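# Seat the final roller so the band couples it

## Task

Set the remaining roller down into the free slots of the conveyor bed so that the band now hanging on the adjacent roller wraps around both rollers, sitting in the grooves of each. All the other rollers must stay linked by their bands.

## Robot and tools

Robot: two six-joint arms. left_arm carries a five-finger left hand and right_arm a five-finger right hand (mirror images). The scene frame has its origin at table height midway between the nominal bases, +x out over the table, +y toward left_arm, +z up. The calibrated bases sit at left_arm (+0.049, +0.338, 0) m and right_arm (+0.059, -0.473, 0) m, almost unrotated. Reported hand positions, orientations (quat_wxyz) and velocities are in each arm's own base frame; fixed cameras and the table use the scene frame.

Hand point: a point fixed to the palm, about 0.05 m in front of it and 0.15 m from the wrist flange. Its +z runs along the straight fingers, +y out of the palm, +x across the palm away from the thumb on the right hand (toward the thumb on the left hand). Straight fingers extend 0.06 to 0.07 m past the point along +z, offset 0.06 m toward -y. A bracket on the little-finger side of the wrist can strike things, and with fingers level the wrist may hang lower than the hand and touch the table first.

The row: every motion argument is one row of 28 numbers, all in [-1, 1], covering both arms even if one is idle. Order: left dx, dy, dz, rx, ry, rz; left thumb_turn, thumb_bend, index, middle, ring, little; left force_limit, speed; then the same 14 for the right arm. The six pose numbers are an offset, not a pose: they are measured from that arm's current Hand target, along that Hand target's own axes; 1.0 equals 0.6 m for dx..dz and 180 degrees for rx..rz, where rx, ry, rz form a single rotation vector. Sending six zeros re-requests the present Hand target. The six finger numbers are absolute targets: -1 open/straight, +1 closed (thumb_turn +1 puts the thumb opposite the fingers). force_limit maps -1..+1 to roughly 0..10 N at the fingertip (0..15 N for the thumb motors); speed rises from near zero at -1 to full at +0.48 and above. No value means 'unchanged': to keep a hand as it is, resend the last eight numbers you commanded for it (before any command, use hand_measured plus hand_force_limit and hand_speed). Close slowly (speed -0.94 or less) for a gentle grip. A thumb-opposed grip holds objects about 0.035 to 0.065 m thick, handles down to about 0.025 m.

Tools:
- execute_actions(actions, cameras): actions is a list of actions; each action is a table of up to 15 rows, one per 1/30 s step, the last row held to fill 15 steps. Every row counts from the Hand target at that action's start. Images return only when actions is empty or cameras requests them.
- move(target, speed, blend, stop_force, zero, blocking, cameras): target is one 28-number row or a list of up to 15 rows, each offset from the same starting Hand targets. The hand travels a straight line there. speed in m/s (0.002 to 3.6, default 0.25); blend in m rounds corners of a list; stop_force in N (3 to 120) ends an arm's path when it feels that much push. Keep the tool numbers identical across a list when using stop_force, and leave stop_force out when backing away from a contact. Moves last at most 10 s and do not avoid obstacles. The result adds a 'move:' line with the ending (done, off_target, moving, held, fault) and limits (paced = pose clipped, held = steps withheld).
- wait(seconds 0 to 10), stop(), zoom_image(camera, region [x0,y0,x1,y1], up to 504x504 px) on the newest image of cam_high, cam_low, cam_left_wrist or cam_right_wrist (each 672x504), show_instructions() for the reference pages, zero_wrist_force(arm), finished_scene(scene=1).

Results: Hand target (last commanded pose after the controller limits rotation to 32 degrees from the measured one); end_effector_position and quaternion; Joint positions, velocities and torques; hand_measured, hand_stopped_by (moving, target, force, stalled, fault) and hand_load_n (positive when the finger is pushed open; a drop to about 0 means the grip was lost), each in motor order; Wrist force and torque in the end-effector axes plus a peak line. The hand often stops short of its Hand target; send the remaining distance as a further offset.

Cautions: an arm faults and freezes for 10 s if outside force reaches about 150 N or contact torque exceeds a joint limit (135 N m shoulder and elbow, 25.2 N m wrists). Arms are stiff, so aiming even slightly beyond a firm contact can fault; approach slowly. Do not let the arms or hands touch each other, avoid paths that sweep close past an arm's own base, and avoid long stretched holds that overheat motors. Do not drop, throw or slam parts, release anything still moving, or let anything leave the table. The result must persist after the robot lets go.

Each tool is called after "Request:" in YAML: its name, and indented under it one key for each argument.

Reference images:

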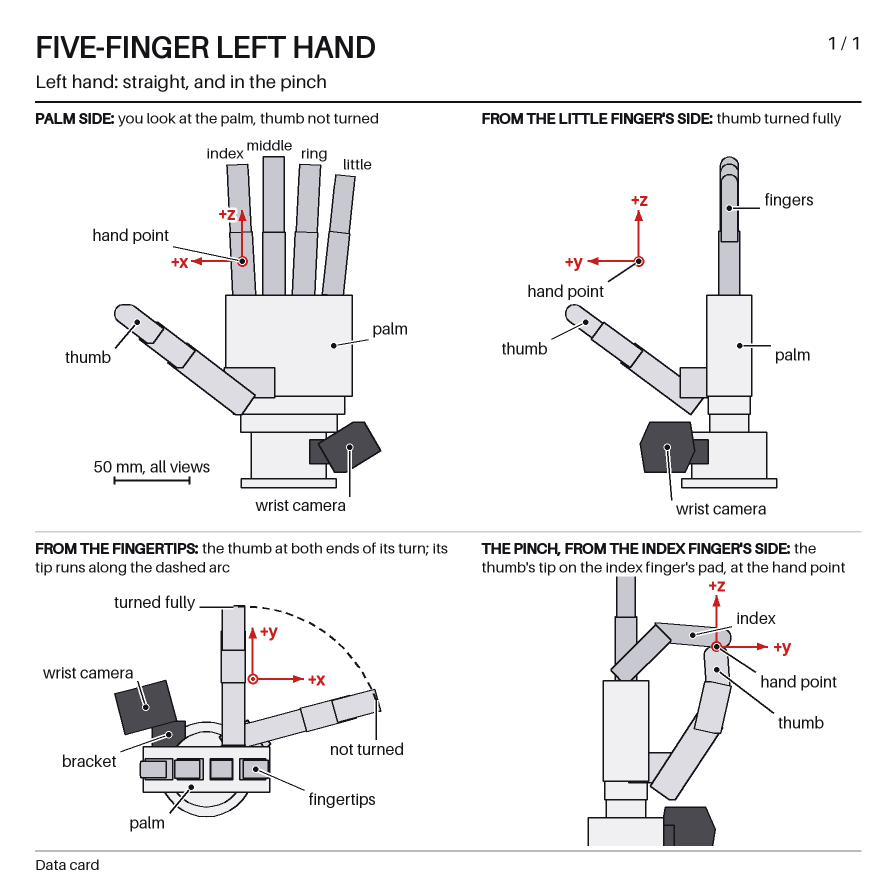

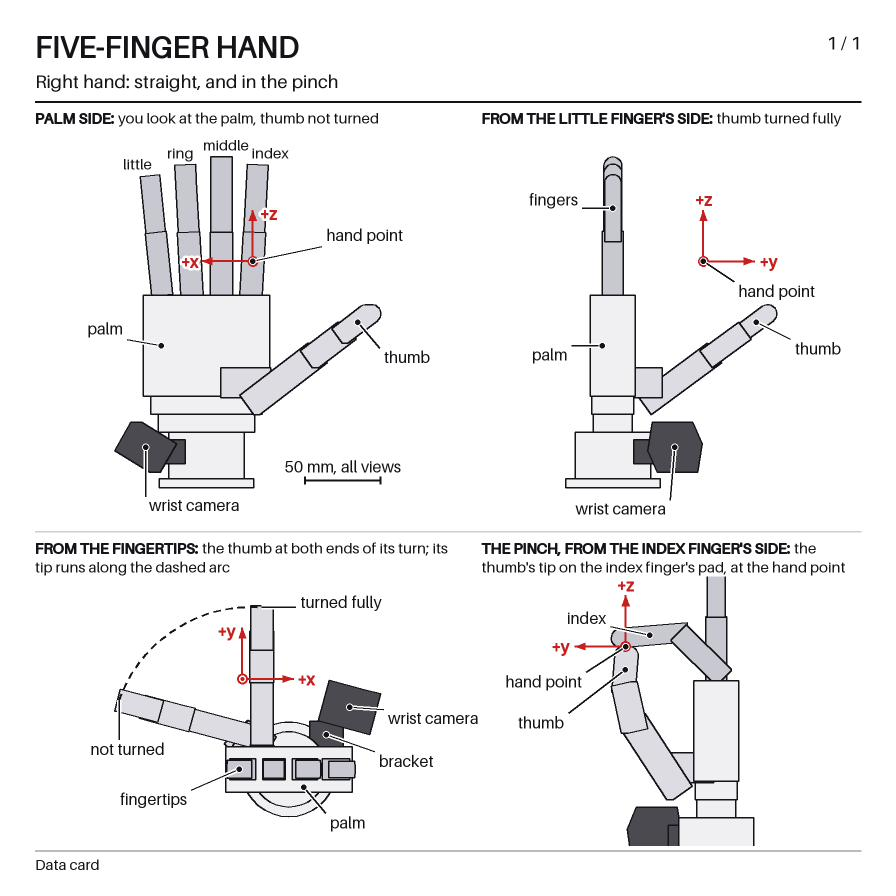

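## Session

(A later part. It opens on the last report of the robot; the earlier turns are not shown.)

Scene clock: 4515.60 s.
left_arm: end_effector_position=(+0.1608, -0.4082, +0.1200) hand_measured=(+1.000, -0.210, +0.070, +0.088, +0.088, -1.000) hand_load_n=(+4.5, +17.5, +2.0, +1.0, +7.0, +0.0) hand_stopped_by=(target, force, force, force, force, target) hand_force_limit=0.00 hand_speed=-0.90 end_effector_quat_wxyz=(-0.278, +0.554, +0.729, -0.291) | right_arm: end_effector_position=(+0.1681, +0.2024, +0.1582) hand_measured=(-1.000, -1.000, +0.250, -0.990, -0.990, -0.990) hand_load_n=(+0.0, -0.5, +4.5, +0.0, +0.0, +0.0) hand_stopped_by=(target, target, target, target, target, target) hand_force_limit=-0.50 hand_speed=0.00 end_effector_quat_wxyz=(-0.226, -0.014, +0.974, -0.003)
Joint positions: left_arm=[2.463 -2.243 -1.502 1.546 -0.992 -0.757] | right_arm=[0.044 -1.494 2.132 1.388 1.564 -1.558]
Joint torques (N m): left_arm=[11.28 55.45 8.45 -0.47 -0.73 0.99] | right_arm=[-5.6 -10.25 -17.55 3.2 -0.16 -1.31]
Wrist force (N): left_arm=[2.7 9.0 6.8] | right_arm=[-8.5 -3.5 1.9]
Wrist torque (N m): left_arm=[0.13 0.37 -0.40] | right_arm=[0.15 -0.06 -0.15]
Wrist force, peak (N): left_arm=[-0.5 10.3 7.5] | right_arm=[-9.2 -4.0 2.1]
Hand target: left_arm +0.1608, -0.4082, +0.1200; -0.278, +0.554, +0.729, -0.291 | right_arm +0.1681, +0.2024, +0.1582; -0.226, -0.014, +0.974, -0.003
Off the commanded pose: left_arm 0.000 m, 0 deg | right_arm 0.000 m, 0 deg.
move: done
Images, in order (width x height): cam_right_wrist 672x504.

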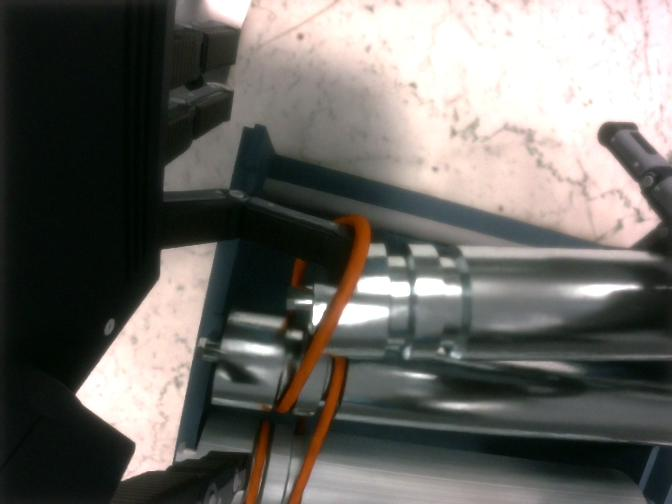

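Request:
move:
  target:
    - [0.00970,0.00217,-0.00116,0,0,0,1,0.35,0.5,0.5,0.5,-1,0.0,-0.9,0,0,0,0,0,0,-1,-1,0.25,-0.99,-0.99,-0.99,-0.5,0.0]
    - [0.00879,0.00013,-0.01258,0,0,0,1,0.35,0.5,0.5,0.5,-1,0.0,-0.9,0,0,0,0,0,0,-1,-1,0.25,-0.99,-0.99,-0.99,-0.5,0.0]
  speed: 0.012
  cameras: ["cam_right_wrist"]

Request:
zoom_image:
  camera: "cam_right_wrist"
  region: [230, 190, 490, 430]

Scene clock: 4523.77 s.
left_arm: end_effector_position=(+0.1652, -0.4022, +0.1255) hand_measured=(+1.000, -0.210, +0.070, +0.088, +0.088, -1.000) hand_load_n=(+5.5, +17.5, +2.0, +1.0, +6.5, +0.0) hand_stopped_by=(target, force, force, force, force, target) hand_force_limit=0.00 hand_speed=-0.90 end_effector_quat_wxyz=(-0.278, +0.554, +0.729, -0.291) | right_arm: end_effector_position=(+0.1681, +0.2024, +0.1582) hand_measured=(-1.000, -1.000, +0.250, -0.990, -0.990, -0.990) hand_load_n=(+0.0, +0.0, +2.5, +0.0, +0.0, +0.0) hand_stopped_by=(target, target, target, target, target, target) hand_force_limit=-0.50 hand_speed=0.00 end_effector_quat_wxyz=(-0.226, -0.014, +0.974, -0.003)
Joint positions: left_arm=[2.477 -2.232 -1.508 1.532 -1.001 -0.743] | right_arm=[0.044 -1.494 2.132 1.388 1.564 -1.558]
Joint torques (N m): left_arm=[4.4 52.08 11.39 -2.17 -0.52 0.85] | right_arm=[-8.31 -11.6 -16.75 3.06 0.01 -1.15]
Wrist force (N): left_arm=[0.1 10.4 7.5] | right_arm=[-6.9 -0.6 1.4]
Wrist torque (N m): left_arm=[0.16 0.46 -0.91] | right_arm=[0.16 -0.02 -0.14]
Wrist force, peak (N): left_arm=[-0.2 11.0 7.2] | right_arm=[-9.0 -3.8 1.9]
Hand target: left_arm +0.1651, -0.4022, +0.1255; -0.278, +0.554, +0.729, -0.291 | right_arm +0.1681, +0.2024, +0.1582; -0.226, -0.014, +0.974, -0.003
Off the commanded pose: left_arm 0.000 m, 0 deg | right_arm 0.000 m, 0 deg.
move: done
Images, in order (width x height): cam_right_wrist 672x504.

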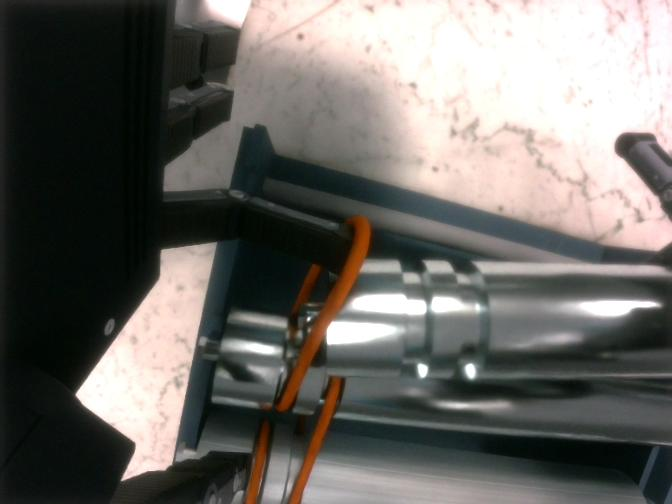

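Scaled by 1.938 from the camera's 672x504 image, which has a finer 960x720 frame.

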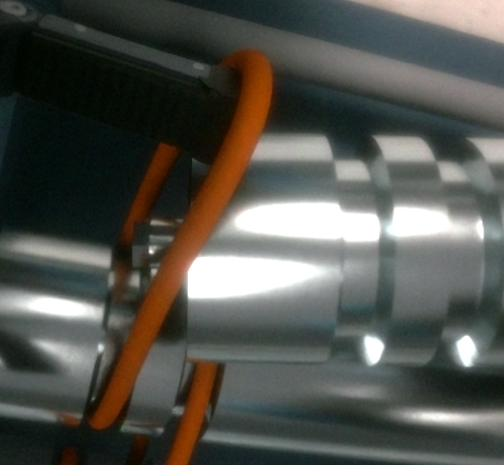

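Request:
move:
  target: [-0.01616,-0.00361,0.00194,0,0,0,1,0.35,0.5,0.5,0.5,-1,0.0,-0.9,0,0,0,0,0,0,-1,-1,0.25,-0.99,-0.99,-0.99,-0.5,0.0]
  speed: 0.01
  stop_force: 4
  cameras: ["cam_right_wrist"]

Request:
zoom_image:
  camera: "cam_right_wrist"
  region: [230, 190, 490, 430]

Scene clock: 4528.57 s.
left_arm: end_effector_position=(+0.1651, -0.4064, +0.1255) hand_measured=(+1.000, -0.210, +0.070, +0.088, +0.088, -1.000) hand_load_n=(+6.5, +17.5, +2.5, +1.0, +6.0, +0.0) hand_stopped_by=(target, force, force, force, force, target) hand_force_limit=0.00 hand_speed=-0.90 end_effector_quat_wxyz=(-0.278, +0.554, +0.729, -0.291) | right_arm: end_effector_position=(+0.1681, +0.2024, +0.1582) hand_measured=(-1.000, -1.000, +0.250, -0.990, -0.990, -0.990) hand_load_n=(-0.5, +0.0, +3.0, +0.0, +0.0, +0.0) hand_stopped_by=(target, target, target, target, target, target) hand_force_limit=-0.50 hand_speed=0.00 end_effector_quat_wxyz=(-0.226, -0.014, +0.974, -0.003)
Joint positions: left_arm=[2.471 -2.238 -1.496 1.53 -0.997 -0.749] | right_arm=[0.044 -1.494 2.132 1.388 1.564 -1.558]
Joint torques (N m): left_arm=[12.26 56.82 9.69 -0.64 -0.68 2.02] | right_arm=[-7.02 -10.24 -17.29 3.32 -0.1 -1.59]
Wrist force (N): left_arm=[2.7 10.7 7.3] | right_arm=[-8.4 -3.1 1.9]
Wrist torque (N m): left_arm=[0.22 0.39 -0.74] | right_arm=[0.06 -0.03 -0.16]
Wrist force, peak (N): left_arm=[10.4 8.5 6.7] | right_arm=[-9.4 -3.4 1.9]
Hand target: left_arm +0.1651, -0.4064, +0.1255; -0.278, +0.554, +0.729, -0.291 (not the last commanded pose) | right_arm +0.1681, +0.2024, +0.1582; -0.226, -0.014, +0.974, -0.003
Off the commanded pose: left_arm 0.006 m, 0 deg | right_arm 0.000 m, 0 deg.
move: contact (left_arm)
Images, in order (width x height): cam_right_wrist 672x504.

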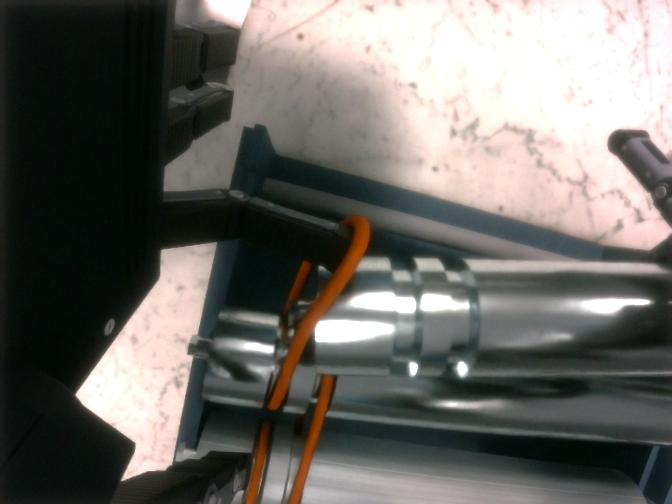

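Scaled by 1.938 from the camera's 672x504 image, which has a finer 960x720 frame.

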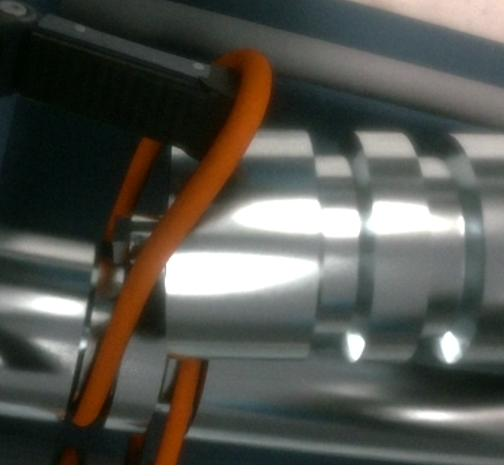

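Request:
zoom_image:
  camera: "cam_right_wrist"
  region: [170, 290, 360, 440]

Scaled by 2.653 from the camera's 672x504 image, which has a finer 960x720 frame.

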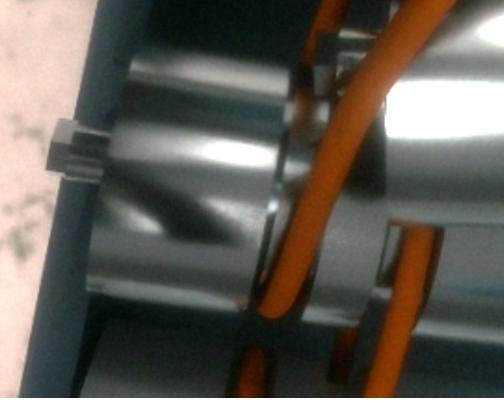

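Request:
wait:
  seconds: 0.1
  cameras: ["all"]

Request:
zoom_image:
  camera: "cam_low"
  region: [270, 190, 410, 290]

Request:
zoom_image:
  camera: "cam_high"
  region: [360, 100, 500, 210]

Scene clock: 4548.33 s.
left_arm: end_effector_position=(+0.1651, -0.4064, +0.1255) hand_measured=(+1.000, -0.210, +0.070, +0.088, +0.088, -1.000) hand_load_n=(+6.0, +17.5, +2.5, +1.0, +6.5, +0.0) hand_stopped_by=(target, force, force, force, force, target) hand_force_limit=0.00 hand_speed=-0.90 end_effector_quat_wxyz=(-0.278, +0.554, +0.729, -0.291) | right_arm: end_effector_position=(+0.1681, +0.2024, +0.1582) hand_measured=(-1.000, -1.000, +0.250, -0.990, -0.990, -0.990) hand_load_n=(+0.0, +0.0, +3.5, +0.5, +0.0, +0.0) hand_stopped_by=(target, target, target, target, target, target) hand_force_limit=-0.50 hand_speed=0.00 end_effector_quat_wxyz=(-0.226, -0.014, +0.974, -0.003)
Joint positions: left_arm=[2.471 -2.238 -1.496 1.53 -0.997 -0.749] | right_arm=[0.044 -1.494 2.132 1.388 1.564 -1.558]
Joint torques (N m): left_arm=[12.21 55.95 9.05 -1.17 -0.58 1.58] | right_arm=[-8.04 -11.22 -17.38 3.77 -0.25 -1.3]
Wrist force (N): left_arm=[2.6 10.4 7.3] | right_arm=[-8.5 -2.7 1.9]
Wrist torque (N m): left_arm=[0.18 0.40 -0.74] | right_arm=[0.10 -0.02 -0.16]
Wrist force, peak (N): left_arm=[2.6 10.7 7.4] | right_arm=[-8.8 -3.0 1.7]
Hand target: left_arm +0.1651, -0.4064, +0.1255; -0.278, +0.554, +0.729, -0.291 (not the last commanded pose) | right_arm +0.1681, +0.2024, +0.1582; -0.226, -0.014, +0.974, -0.003
Off the commanded pose: left_arm 0.006 m, 0 deg | right_arm 0.000 m, 0 deg.
wait: 0.10 s; at rest from the start

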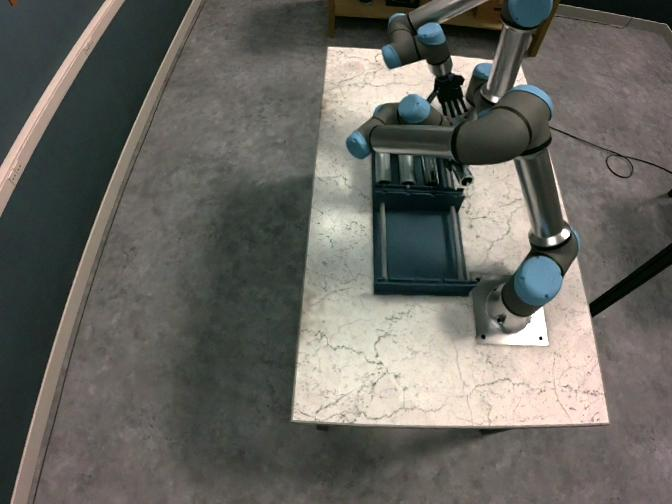

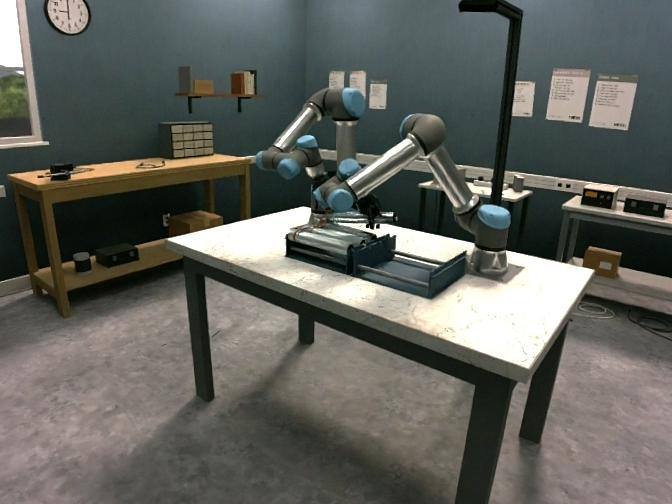

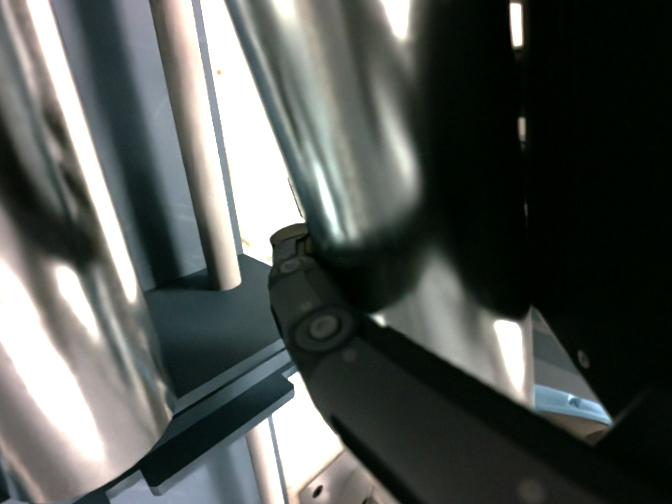

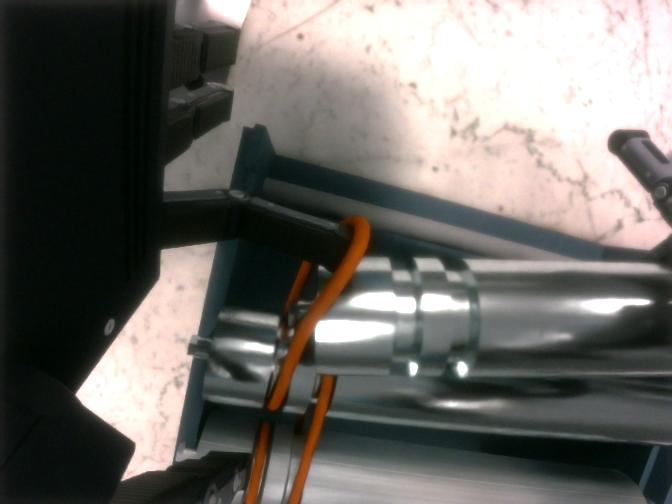

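Scaled by 3.600 from the camera's 672x504 image, which has a finer 960x720 frame.

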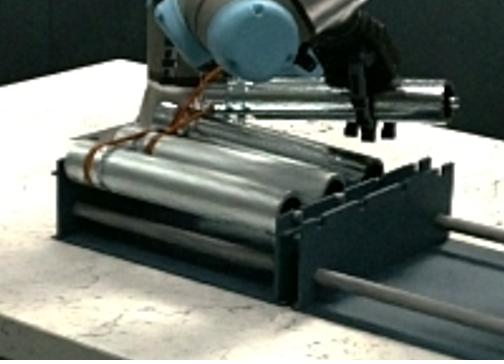

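Scaled by 3.600 from the camera's 672x504 image, which has a finer 960x720 frame.

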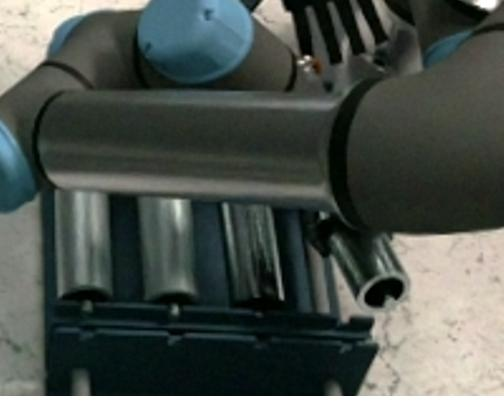

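Request:
zoom_image:
  camera: "cam_left_wrist"
  region: [0, 250, 330, 504]

Scaled by 1.527 from the camera's 672x504 image, which has a finer 960x720 frame.

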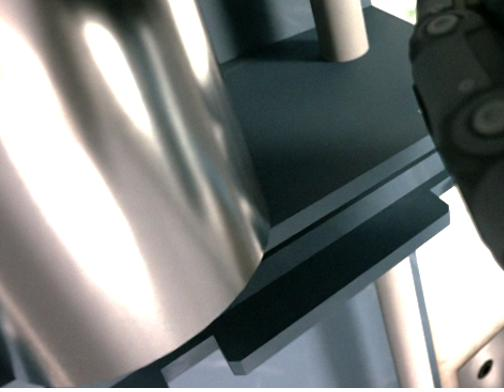

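Request:
zoom_image:
  camera: "cam_high"
  region: [365, 160, 465, 205]

Request:
zoom_image:
  camera: "cam_low"
  region: [335, 220, 405, 260]

Scaled by 5.040 from the camera's 672x504 image, which has a finer 960x720 frame.

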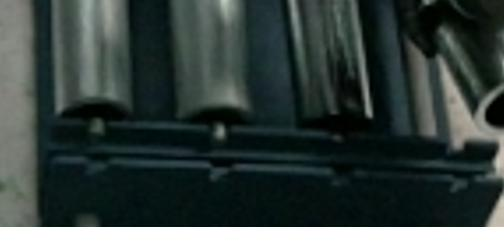

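Scaled by 7.200 from the camera's 672x504 image, which has a finer 960x720 frame.

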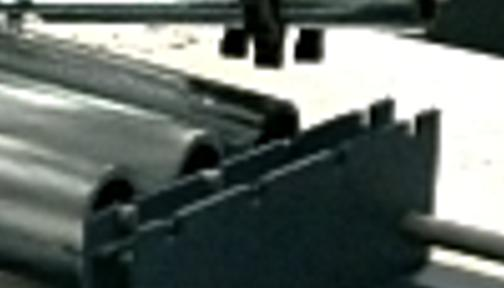

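Request:
move:
  target:
    - [0.00646,0.00145,-0.00078,0,0,0,1,0.35,0.5,0.5,0.5,-1,0.0,-0.9,0,-0.005,0,0,0,0,-1,-1,0.25,-0.99,-0.99,-0.99,-0.5,0.0]
    - [0.00738,-0.0027,-0.00086,0,0,0,1,0.35,0.5,0.5,0.5,-1,0.0,-0.9,0,-0.01,0,0,0,0,-1,-1,0.25,-0.99,-0.99,-0.99,-0.5,0.0]
  speed: 0.015
  cameras: ["cam_right_wrist"]

Request:
zoom_image:
  camera: "cam_right_wrist"
  region: [230, 190, 490, 430]

Scene clock: 4576.47 s.
left_arm: end_effector_position=(+0.1634, -0.4023, +0.1274) hand_measured=(+1.000, -0.210, +0.070, +0.088, +0.088, -1.000) hand_load_n=(+5.5, +17.5, +2.0, +1.0, +6.5, +0.0) hand_stopped_by=(target, force, force, force, force, target) hand_force_limit=0.00 hand_speed=-0.90 end_effector_quat_wxyz=(-0.278, +0.554, +0.729, -0.291) | right_arm: end_effector_position=(+0.1682, +0.1963, +0.1582) hand_measured=(-1.000, -1.000, +0.250, -0.990, -0.990, -0.990) hand_load_n=(+0.0, +0.0, +2.5, +0.0, +0.0, +0.0) hand_stopped_by=(target, target, target, target, target, target) hand_force_limit=-0.50 hand_speed=0.00 end_effector_quat_wxyz=(-0.226, -0.014, +0.974, -0.003)
Joint positions: left_arm=[2.475 -2.227 -1.51 1.531 -0.999 -0.746] | right_arm=[0.02 -1.501 2.14 1.387 1.574 -1.579]
Joint torques (N m): left_arm=[-5.63 36.73 15.23 -5.5 3.93 -0.79] | right_arm=[12.77 -12.61 -15.82 2.25 -0.97 1.12]
Wrist force (N): left_arm=[-1.2 9.7 7.2] | right_arm=[-6.9 0.4 2.0]
Wrist torque (N m): left_arm=[0.13 0.43 -0.68] | right_arm=[0.15 -0.02 -0.09]
Wrist force, peak (N): left_arm=[2.6 10.5 7.4] | right_arm=[-8.8 -2.9 1.6]
Hand target: left_arm +0.1634, -0.4024, +0.1274; -0.278, +0.554, +0.729, -0.291 | right_arm +0.1682, +0.1964, +0.1582; -0.226, -0.014, +0.974, -0.003
Off the commanded pose: left_arm 0.000 m, 0 deg | right_arm 0.000 m, 0 deg.
move: done
Images, in order (width x height): cam_right_wrist 672x504.

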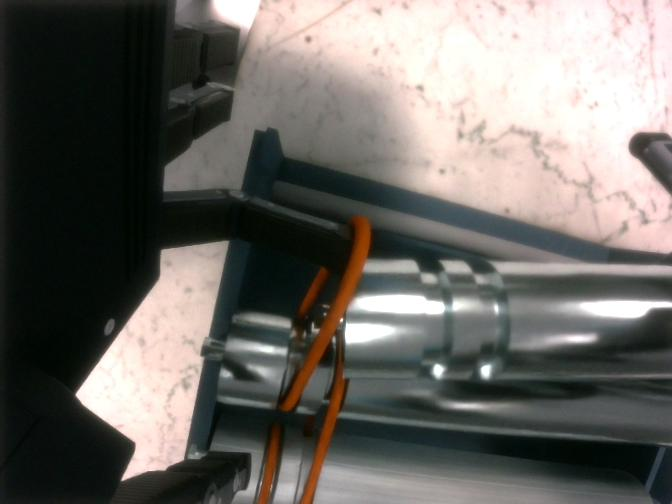

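Scaled by 1.938 from the camera's 672x504 image, which has a finer 960x720 frame.

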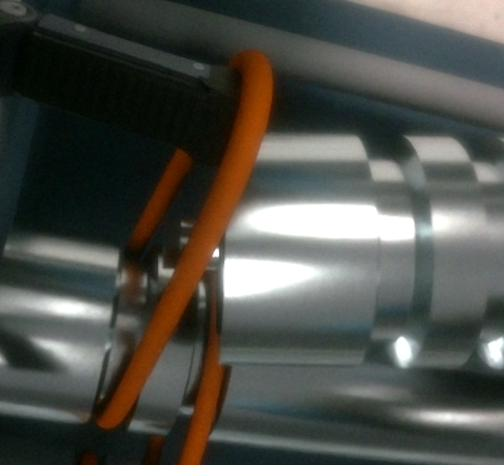

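Request:
move:
  target: [-0.01131,-0.00253,0.00136,0,0,0,1,0.35,0.5,0.5,0.5,-1,0.0,-0.9,0,0,0,0,0,0,-1,-1,0.25,-0.99,-0.99,-0.99,-0.5,0.0]
  speed: 0.01
  stop_force: 3
  cameras: ["cam_right_wrist"]

Request:
zoom_image:
  camera: "cam_right_wrist"
  region: [230, 190, 490, 430]

Scene clock: 4580.77 s.
left_arm: end_effector_position=(+0.1634, -0.4094, +0.1274) hand_measured=(+1.000, -0.210, +0.070, +0.088, +0.088, -1.000) hand_load_n=(+6.5, +17.5, +2.5, +0.5, +5.5, +0.0) hand_stopped_by=(target, force, force, force, force, target) hand_force_limit=0.00 hand_speed=-0.90 end_effector_quat_wxyz=(-0.278, +0.554, +0.729, -0.291) | right_arm: end_effector_position=(+0.1682, +0.1964, +0.1582) hand_measured=(-1.000, -1.000, +0.250, -0.990, -0.990, -0.990) hand_load_n=(+0.0, +0.0, +3.0, +0.0, +0.0, +0.0) hand_stopped_by=(target, target, target, target, target, target) hand_force_limit=-0.50 hand_speed=0.00 end_effector_quat_wxyz=(-0.226, -0.014, +0.974, -0.003)
Joint positions: left_arm=[2.464 -2.239 -1.488 1.526 -0.993 -0.756] | right_arm=[0.021 -1.501 2.14 1.387 1.574 -1.579]
Joint torques (N m): left_arm=[10.12 55.31 8.05 -0.88 -0.88 0.92] | right_arm=[13.44 -10.41 -19.29 6.63 -1.48 0.87]
Wrist force (N): left_arm=[1.3 10.7 6.8] | right_arm=[-7.2 -1.8 1.8]
Wrist torque (N m): left_arm=[0.22 0.33 -0.72] | right_arm=[0.12 -0.04 -0.13]
Wrist force, peak (N): left_arm=[1.3 10.7 6.8] | right_arm=[-7.5 -1.8 2.0]
Hand target: left_arm +0.1634, -0.4094, +0.1274; -0.278, +0.554, +0.729, -0.291 | right_arm +0.1682, +0.1964, +0.1582; -0.226, -0.014, +0.974, -0.003
Off the commanded pose: left_arm 0.000 m, 0 deg | right_arm 0.000 m, 0 deg.
move: done
Images, in order (width x height): cam_right_wrist 672x504.

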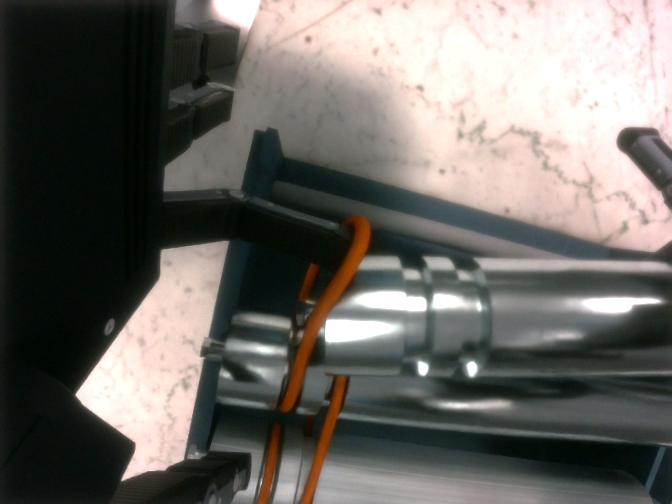

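Scaled by 1.938 from the camera's 672x504 image, which has a finer 960x720 frame.

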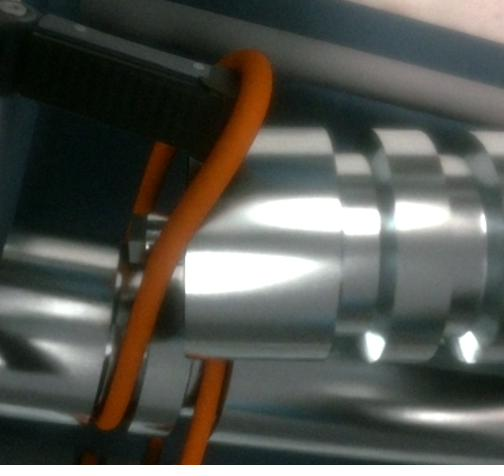

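Request:
move:
  target:
    - [0.02262,0.00506,-0.00271,0,0,0,1,0.35,0.5,0.5,0.5,-1,0.0,-0.9,0,0,0,0,0,0,-1,-1,0.25,-0.99,-0.99,-0.99,-0.5,0.0]
    - [0.02279,0.01036,0.00859,0,0,0,1,0.35,0.5,0.5,0.5,-1,0.0,-0.9,-0.00099,0,0.00657,0,0,0,-1,-1,0.25,-0.99,-0.99,-0.99,-0.5,0.0]
  speed: 0.02
  cameras: ["cam_right_wrist"]

Request:
zoom_image:
  camera: "cam_right_wrist"
  region: [230, 190, 490, 430]

Scene clock: 4609.67 s.
left_arm: end_effector_position=(+0.1604, -0.3954, +0.1203) hand_measured=(+1.000, -0.210, +0.070, +0.088, +0.088, -1.000) hand_load_n=(+5.5, +17.5, +2.0, +1.0, +6.5, +0.0) hand_stopped_by=(target, force, force, force, force, target) hand_force_limit=0.00 hand_speed=-0.90 end_effector_quat_wxyz=(-0.278, +0.554, +0.729, -0.291) | right_arm: end_effector_position=(+0.1670, +0.1964, +0.1543) hand_measured=(-1.000, -1.000, +0.250, -0.990, -0.990, -0.990) hand_load_n=(+0.0, +0.0, +2.5, +0.0, +0.0, +0.0) hand_stopped_by=(target, target, target, target, target, target) hand_force_limit=-0.50 hand_speed=0.00 end_effector_quat_wxyz=(-0.226, -0.014, +0.974, -0.003)
Joint positions: left_arm=[2.482 -2.222 -1.543 1.555 -1.004 -0.738] | right_arm=[0.021 -1.497 2.148 1.375 1.574 -1.579]
Joint torques (N m): left_arm=[-3 44.4 18.95 -5.95 3.76 -0.82] | right_arm=[9.26 -18.25 -16.23 5.65 -0.9 -0.64]
Wrist force (N): left_arm=[-1.2 9.8 7.3] | right_arm=[-6.1 0.6 1.4]
Wrist torque (N m): left_arm=[0.15 0.44 -0.68] | right_arm=[0.16 0.02 -0.13]
Wrist force, peak (N): left_arm=[-0.4 11.0 6.7] | right_arm=[-7.6 -1.7 1.8]
Hand target: left_arm +0.1605, -0.3954, +0.1205; -0.278, +0.554, +0.729, -0.291 | right_arm +0.1670, +0.1964, +0.1544; -0.226, -0.014, +0.974, -0.003
Off the commanded pose: left_arm 0.000 m, 0 deg | right_arm 0.000 m, 0 deg.
move: done
Images, in order (width x height): cam_right_wrist 672x504.

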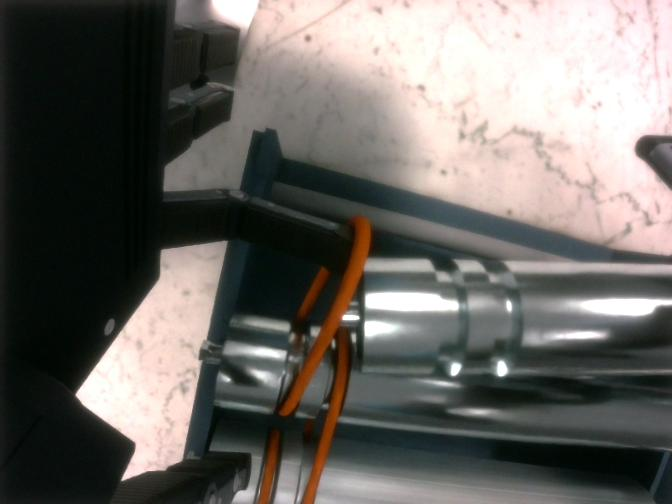

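Scaled by 1.938 from the camera's 672x504 image, which has a finer 960x720 frame.

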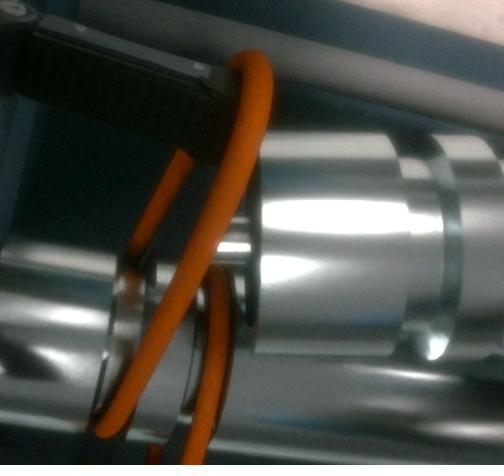

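Request:
move:
  target: [-0.01616,-0.00361,0.00194,0,0,0,1,0.35,0.5,0.5,0.5,-1,0.0,-0.9,0,0,0,0,0,0,-1,-1,0.25,-0.99,-0.99,-0.99,-0.5,0.0]
  speed: 0.01
  stop_force: 3
  cameras: ["cam_right_wrist"]

Request:
zoom_image:
  camera: "cam_right_wrist"
  region: [230, 190, 490, 430]

Scene clock: 4615.23 s.
left_arm: end_effector_position=(+0.1605, -0.4054, +0.1204) hand_measured=(+1.000, -0.210, +0.070, +0.088, +0.088, -1.000) hand_load_n=(+5.5, +17.5, +2.0, +1.0, +6.5, +0.0) hand_stopped_by=(target, force, force, force, force, target) hand_force_limit=0.00 hand_speed=-0.90 end_effector_quat_wxyz=(-0.278, +0.554, +0.729, -0.291) | right_arm: end_effector_position=(+0.1670, +0.1964, +0.1544) hand_measured=(-1.000, -1.000, +0.250, -0.990, -0.990, -0.990) hand_load_n=(+0.5, +0.0, +2.0, +0.0, +0.0, +0.0) hand_stopped_by=(target, target, target, target, target, target) hand_force_limit=-0.50 hand_speed=0.00 end_effector_quat_wxyz=(-0.226, -0.014, +0.974, -0.003)
Joint positions: left_arm=[2.467 -2.238 -1.511 1.547 -0.995 -0.753] | right_arm=[0.02 -1.497 2.148 1.375 1.574 -1.579]
Joint torques (N m): left_arm=[11.87 55.87 8.91 -1.03 -1.28 0.94] | right_arm=[-8.87 -24.33 -19.31 6.76 0.12 -1.48]
Wrist force (N): left_arm=[-0.6 10.0 7.2] | right_arm=[-6.2 -0.2 1.3]
Wrist torque (N m): left_arm=[0.18 0.40 -0.67] | right_arm=[0.12 0.00 -0.14]
Wrist force, peak (N): left_arm=[-1.2 10.2 7.3] | right_arm=[-6.4 0.1 1.3]
Hand target: left_arm +0.1605, -0.4054, +0.1204; -0.278, +0.554, +0.729, -0.291 | right_arm +0.1670, +0.1964, +0.1544; -0.226, -0.014, +0.974, -0.003
Off the commanded pose: left_arm 0.000 m, 0 deg | right_arm 0.000 m, 0 deg.
move: done
Images, in order (width x height): cam_right_wrist 672x504.

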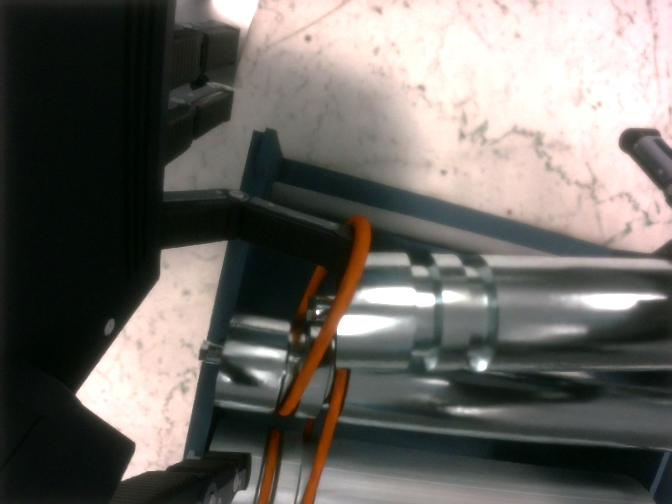

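Scaled by 1.938 from the camera's 672x504 image, which has a finer 960x720 frame.

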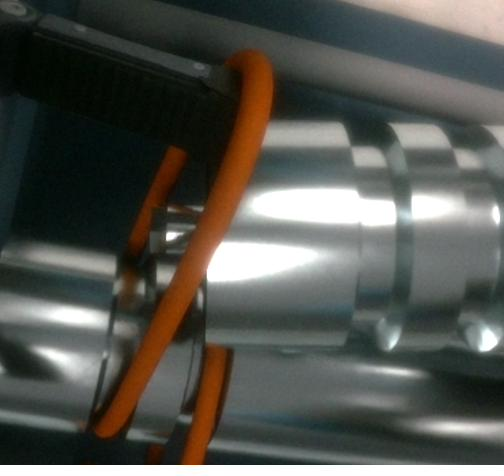

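Request:
move:
  target: [-0.00808,-0.00181,0.00097,0,0,0,1,0.35,0.5,0.5,0.5,-1,0.0,-0.9,0,0,0,0,0,0,-1,-1,0.25,-0.99,-0.99,-0.99,-0.5,0.0]
  speed: 0.01
  stop_force: 3
  cameras: ["cam_right_wrist"]

Request:
zoom_image:
  camera: "cam_right_wrist"
  region: [230, 190, 490, 430]

Scene clock: 4620.87 s.
left_arm: end_effector_position=(+0.1605, -0.4104, +0.1204) hand_measured=(+1.000, -0.210, +0.070, +0.088, +0.088, -1.000) hand_load_n=(+6.0, +17.5, +2.5, +1.0, +6.0, +0.0) hand_stopped_by=(target, force, force, force, force, target) hand_force_limit=0.00 hand_speed=-0.90 end_effector_quat_wxyz=(-0.278, +0.554, +0.729, -0.291) | right_arm: end_effector_position=(+0.1670, +0.1964, +0.1544) hand_measured=(-1.000, -1.000, +0.250, -0.990, -0.990, -0.990) hand_load_n=(+0.0, +0.0, +3.5, +0.0, +0.0, +0.0) hand_stopped_by=(target, target, target, target, target, target) hand_force_limit=-0.50 hand_speed=0.00 end_effector_quat_wxyz=(-0.226, -0.014, +0.974, -0.003)
Joint positions: left_arm=[2.459 -2.246 -1.496 1.544 -0.99 -0.761] | right_arm=[0.02 -1.497 2.148 1.375 1.574 -1.579]
Joint torques (N m): left_arm=[10.89 55.93 8.72 -0.81 -0.95 0.89] | right_arm=[-8.74 -25.8 -16.98 6.62 0.22 -1.45]
Wrist force (N): left_arm=[1.8 10.4 6.9] | right_arm=[-7.6 -1.9 1.7]
Wrist torque (N m): left_arm=[0.20 0.34 -0.65] | right_arm=[0.17 0.01 -0.14]
Wrist force, peak (N): left_arm=[1.8 10.5 6.9] | right_arm=[-7.7 -2.6 2.0]
Hand target: left_arm +0.1605, -0.4104, +0.1204; -0.278, +0.554, +0.729, -0.291 | right_arm +0.1670, +0.1964, +0.1544; -0.226, -0.014, +0.974, -0.003
Off the commanded pose: left_arm 0.000 m, 0 deg | right_arm 0.000 m, 0 deg.
move: done
Images, in order (width x height): cam_right_wrist 672x504.

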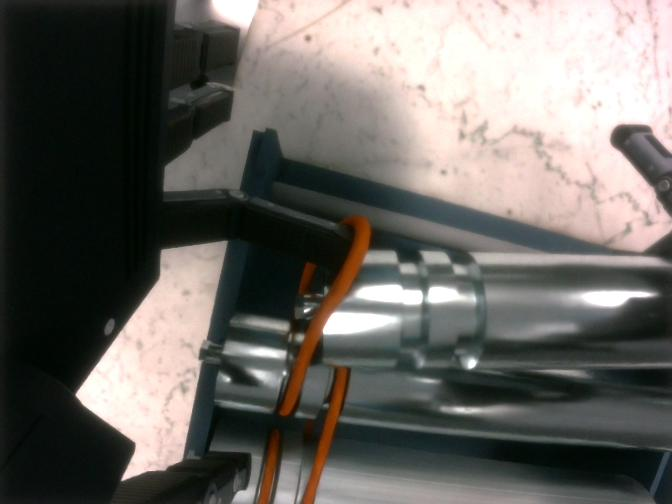

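Scaled by 1.938 from the camera's 672x504 image, which has a finer 960x720 frame.

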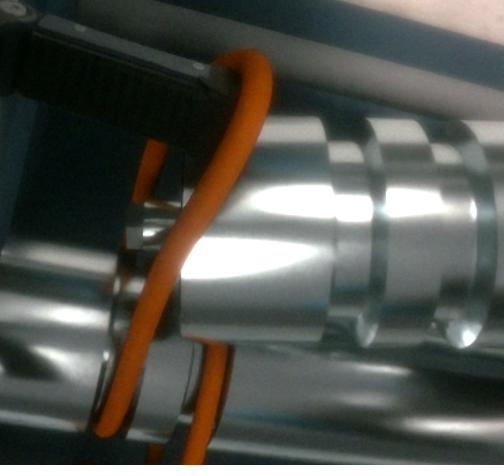

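Request:
wait:
  seconds: 0.1
  cameras: ["cam_right_wrist","cam_left_wrist"]

Request:
zoom_image:
  camera: "cam_right_wrist"
  region: [230, 190, 490, 430]

Scene clock: 4645.00 s.
left_arm: end_effector_position=(+0.1605, -0.4104, +0.1204) hand_measured=(+1.000, -0.210, +0.070, +0.088, +0.088, -1.000) hand_load_n=(+6.5, +17.5, +2.5, +1.0, +5.5, +0.0) hand_stopped_by=(target, force, force, force, force, target) hand_force_limit=0.00 hand_speed=-0.90 end_effector_quat_wxyz=(-0.278, +0.554, +0.729, -0.291) | right_arm: end_effector_position=(+0.1670, +0.1964, +0.1544) hand_measured=(-1.000, -1.000, +0.250, -0.990, -0.990, -0.990) hand_load_n=(+0.0, +0.0, +3.0, -0.5, +0.0, +0.0) hand_stopped_by=(target, target, target, target, target, target) hand_force_limit=-0.50 hand_speed=0.00 end_effector_quat_wxyz=(-0.226, -0.014, +0.974, -0.003)
Joint positions: left_arm=[2.459 -2.246 -1.496 1.544 -0.99 -0.761] | right_arm=[0.02 -1.497 2.148 1.375 1.574 -1.579]
Joint torques (N m): left_arm=[11.86 55.91 8.82 -0.76 -0.76 0.87] | right_arm=[-10.49 -24.59 -17.56 6.75 0.17 -1.53]
Wrist force (N): left_arm=[2.0 10.5 6.6] | right_arm=[-7.1 -2.5 1.9]
Wrist torque (N m): left_arm=[0.24 0.31 -0.65] | right_arm=[0.06 -0.08 -0.13]
Wrist force, peak (N): left_arm=[1.8 10.5 7.0] | right_arm=[-7.7 -2.3 1.8]
Hand target: left_arm +0.1605, -0.4104, +0.1204; -0.278, +0.554, +0.729, -0.291 | right_arm +0.1670, +0.1964, +0.1544; -0.226, -0.014, +0.974, -0.003
Off the commanded pose: left_arm 0.000 m, 0 deg | right_arm 0.000 m, 0 deg.
wait: 0.10 s; at rest from the start
Images, in order (width x height): cam_left_wrist 672x504, cam_right_wrist 672x504.

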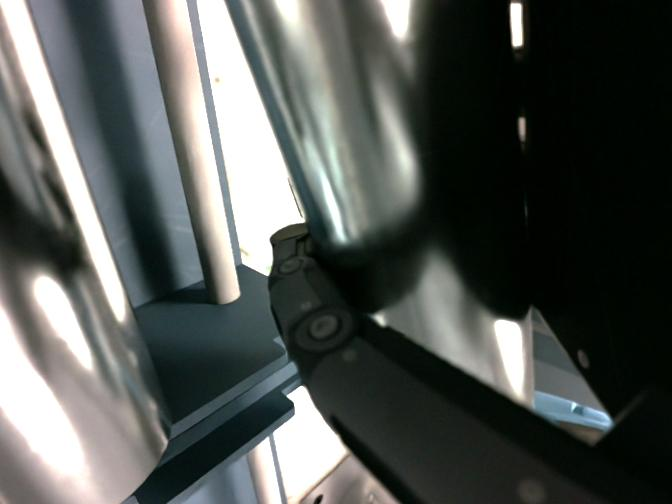

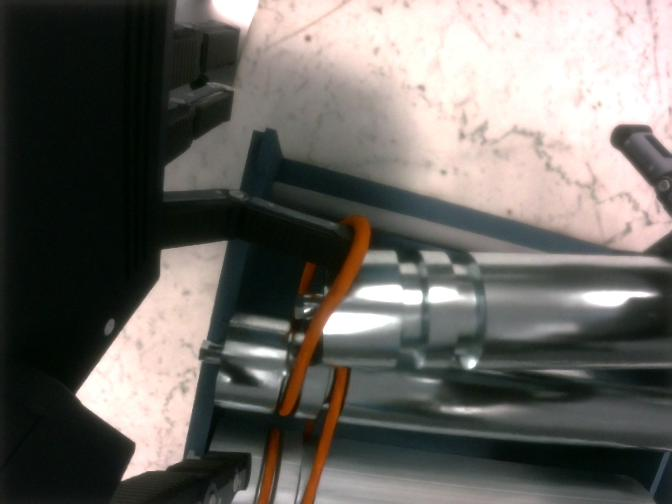

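Scaled by 1.938 from the camera's 672x504 image, which has a finer 960x720 frame.

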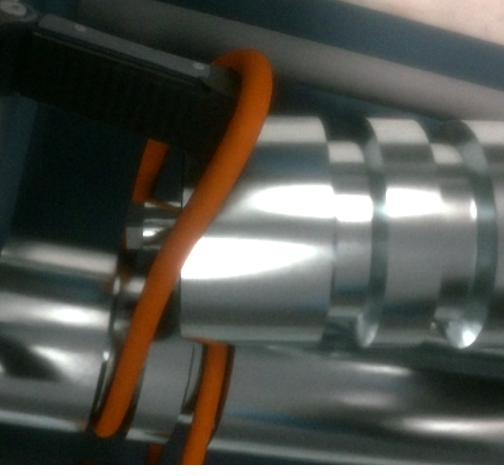

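Request:
wait:
  seconds: 0.1
  cameras: ["cam_high","cam_low"]

Scene clock: 4659.10 s.
left_arm: end_effector_position=(+0.1605, -0.4104, +0.1204) hand_measured=(+1.000, -0.210, +0.070, +0.088, +0.088, -1.000) hand_load_n=(+6.0, +17.5, +2.5, +1.0, +6.0, +0.0) hand_stopped_by=(target, force, force, force, force, target) hand_force_limit=0.00 hand_speed=-0.90 end_effector_quat_wxyz=(-0.278, +0.554, +0.729, -0.291) | right_arm: end_effector_position=(+0.1670, +0.1964, +0.1544) hand_measured=(-1.000, -1.000, +0.250, -0.990, -0.990, -0.990) hand_load_n=(+0.0, +0.0, +3.5, +0.0, +0.0, +0.0) hand_stopped_by=(target, target, target, target, target, target) hand_force_limit=-0.50 hand_speed=0.00 end_effector_quat_wxyz=(-0.226, -0.014, +0.974, -0.003)
Joint positions: left_arm=[2.459 -2.246 -1.496 1.544 -0.99 -0.761] | right_arm=[0.02 -1.497 2.148 1.375 1.574 -1.579]
Joint torques (N m): left_arm=[10.29 56.44 9.06 -0.64 -0.83 0.8] | right_arm=[-9.07 -25.75 -17.58 6.85 0.18 -1.38]
Wrist force (N): left_arm=[2.0 10.4 6.9] | right_arm=[-7.4 -2.1 1.6]
Wrist torque (N m): left_arm=[0.20 0.30 -0.64] | right_arm=[0.14 -0.01 -0.14]
Wrist force, peak (N): left_arm=[1.6 10.6 7.0] | right_arm=[-7.7 -2.5 1.6]
Hand target: left_arm +0.1605, -0.4104, +0.1204; -0.278, +0.554, +0.729, -0.291 | right_arm +0.1670, +0.1964, +0.1544; -0.226, -0.014, +0.974, -0.003
Off the commanded pose: left_arm 0.000 m, 0 deg | right_arm 0.000 m, 0 deg.
wait: 0.10 s; at rest from the start
Images, in order (width x height): cam_high 672x504, cam_low 672x504.

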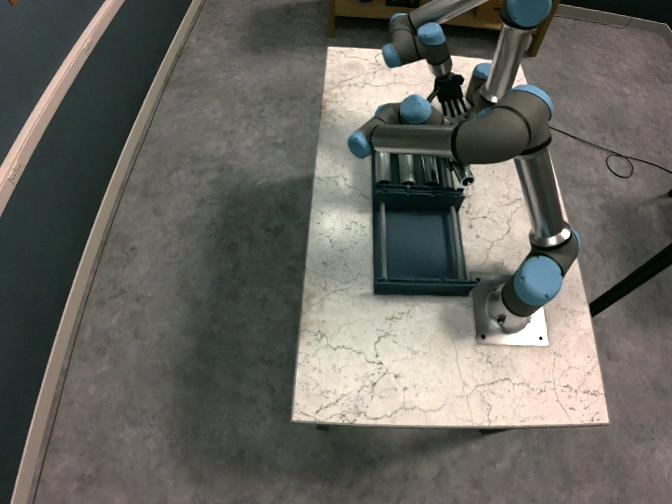

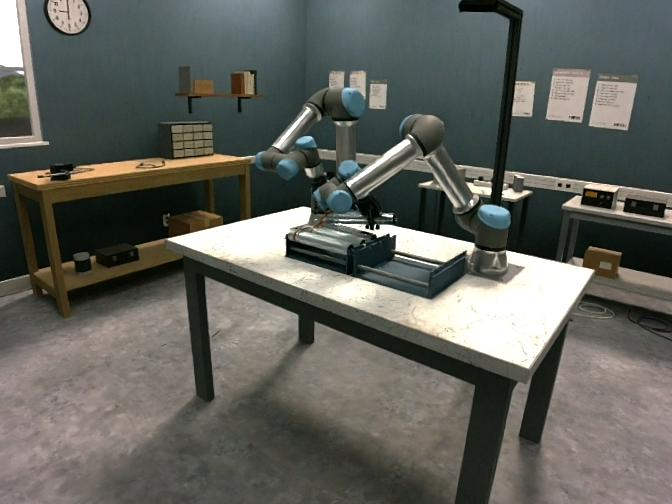

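Request:
zoom_image:
  camera: "cam_low"
  region: [280, 180, 400, 270]

Request:
zoom_image:
  camera: "cam_high"
  region: [360, 110, 500, 215]

Scaled by 4.200 from the camera's 672x504 image, which has a finer 960x720 frame.

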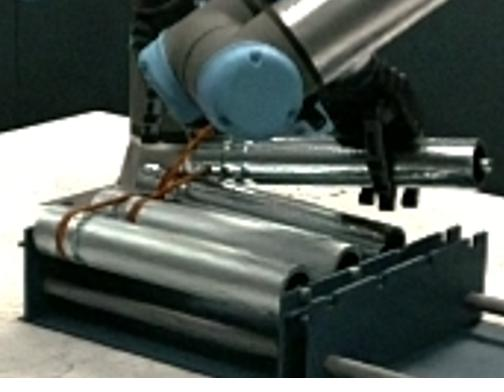

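Scaled by 3.600 from the camera's 672x504 image, which has a finer 960x720 frame.

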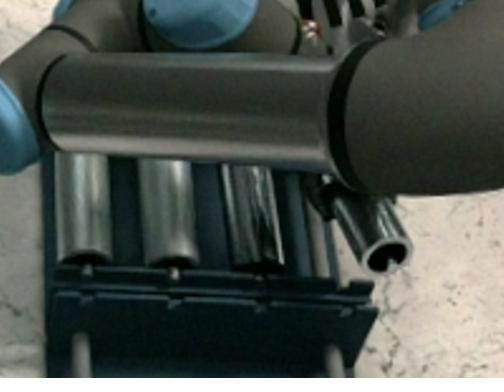

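Request:
move:
  target:
    - [0.02424,0.00542,-0.002905,0,0,0,1,0.35,0.5,0.5,0.5,-1,0.0,-0.9,0,0,0,0,0,0,-1,-1,0.25,-0.99,-0.99,-0.99,-0.5,0.0]
    - [0.02485,0.007983,0.006972,0,0,0,1,0.35,0.5,0.5,0.5,-1,0.0,-0.9,0,0,0,0,0,0,-1,-1,0.25,-0.99,-0.99,-0.99,-0.5,0.0]
  speed: 0.03
  cameras: ["cam_right_wrist"]

Request:
zoom_image:
  camera: "cam_right_wrist"
  region: [230, 190, 490, 430]

Scene clock: 4681.70 s.
left_arm: end_effector_position=(+0.1570, -0.3954, +0.1152) hand_measured=(+1.000, -0.210, +0.070, +0.088, +0.088, -1.000) hand_load_n=(+5.5, +17.5, +2.5, +1.0, +6.5, +0.0) hand_stopped_by=(target, force, force, force, force, target) hand_force_limit=0.00 hand_speed=-0.90 end_effector_quat_wxyz=(-0.278, +0.554, +0.729, -0.291) end_effector_velocity=(+0.000, +0.000, +0.002) end_effector_angular_velocity=(+0.003, +0.004, +0.000) | right_arm: end_effector_position=(+0.1670, +0.1964, +0.1544) hand_measured=(-1.000, -1.000, +0.250, -0.990, -0.990, -0.990) hand_load_n=(+0.0, +0.0, +2.0, +0.0, +0.0, +0.0) hand_stopped_by=(target, target, target, target, target, target) hand_force_limit=-0.50 hand_speed=0.00 end_effector_quat_wxyz=(-0.226, -0.014, +0.974, -0.003)
Joint positions: left_arm=[2.478 -2.225 -1.553 1.57 -1.001 -0.743] | right_arm=[0.02 -1.497 2.148 1.375 1.574 -1.579]
Joint velocities: left_arm=[0 0 0.004 -0.008 0 0] | right_arm=[within noise]
Joint torques (N m): left_arm=[3.84 40.79 21.1 -5.95 3.18 0.31] | right_arm=[-8.61 -25.53 -17.06 6.43 0.03 -1.45]
Wrist force (N): left_arm=[-1.3 10.1 7.1] | right_arm=[-5.6 0.5 1.2]
Wrist torque (N m): left_arm=[0.20 0.44 -0.70] | right_arm=[0.16 -0.07 -0.10]
Wrist force, peak (N): left_arm=[-0.9 10.2 7.7] | right_arm=[-7.7 -2.1 1.9]
Hand target: left_arm +0.1571, -0.3954, +0.1153; -0.278, +0.554, +0.729, -0.291 | right_arm +0.1670, +0.1964, +0.1544; -0.226, -0.014, +0.974, -0.003
Off the commanded pose: left_arm 0.000 m, 0 deg | right_arm 0.000 m, 0 deg.
move: done
Images, in order (width x height): cam_right_wrist 672x504.

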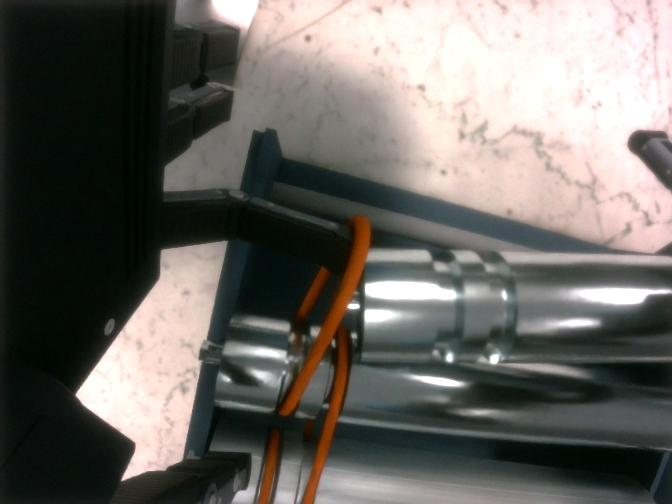

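Scaled by 1.938 from the camera's 672x504 image, which has a finer 960x720 frame.

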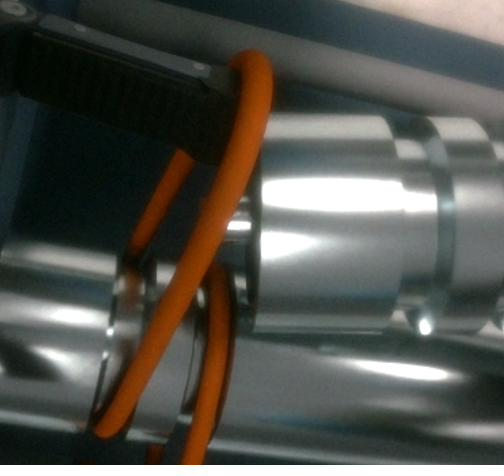

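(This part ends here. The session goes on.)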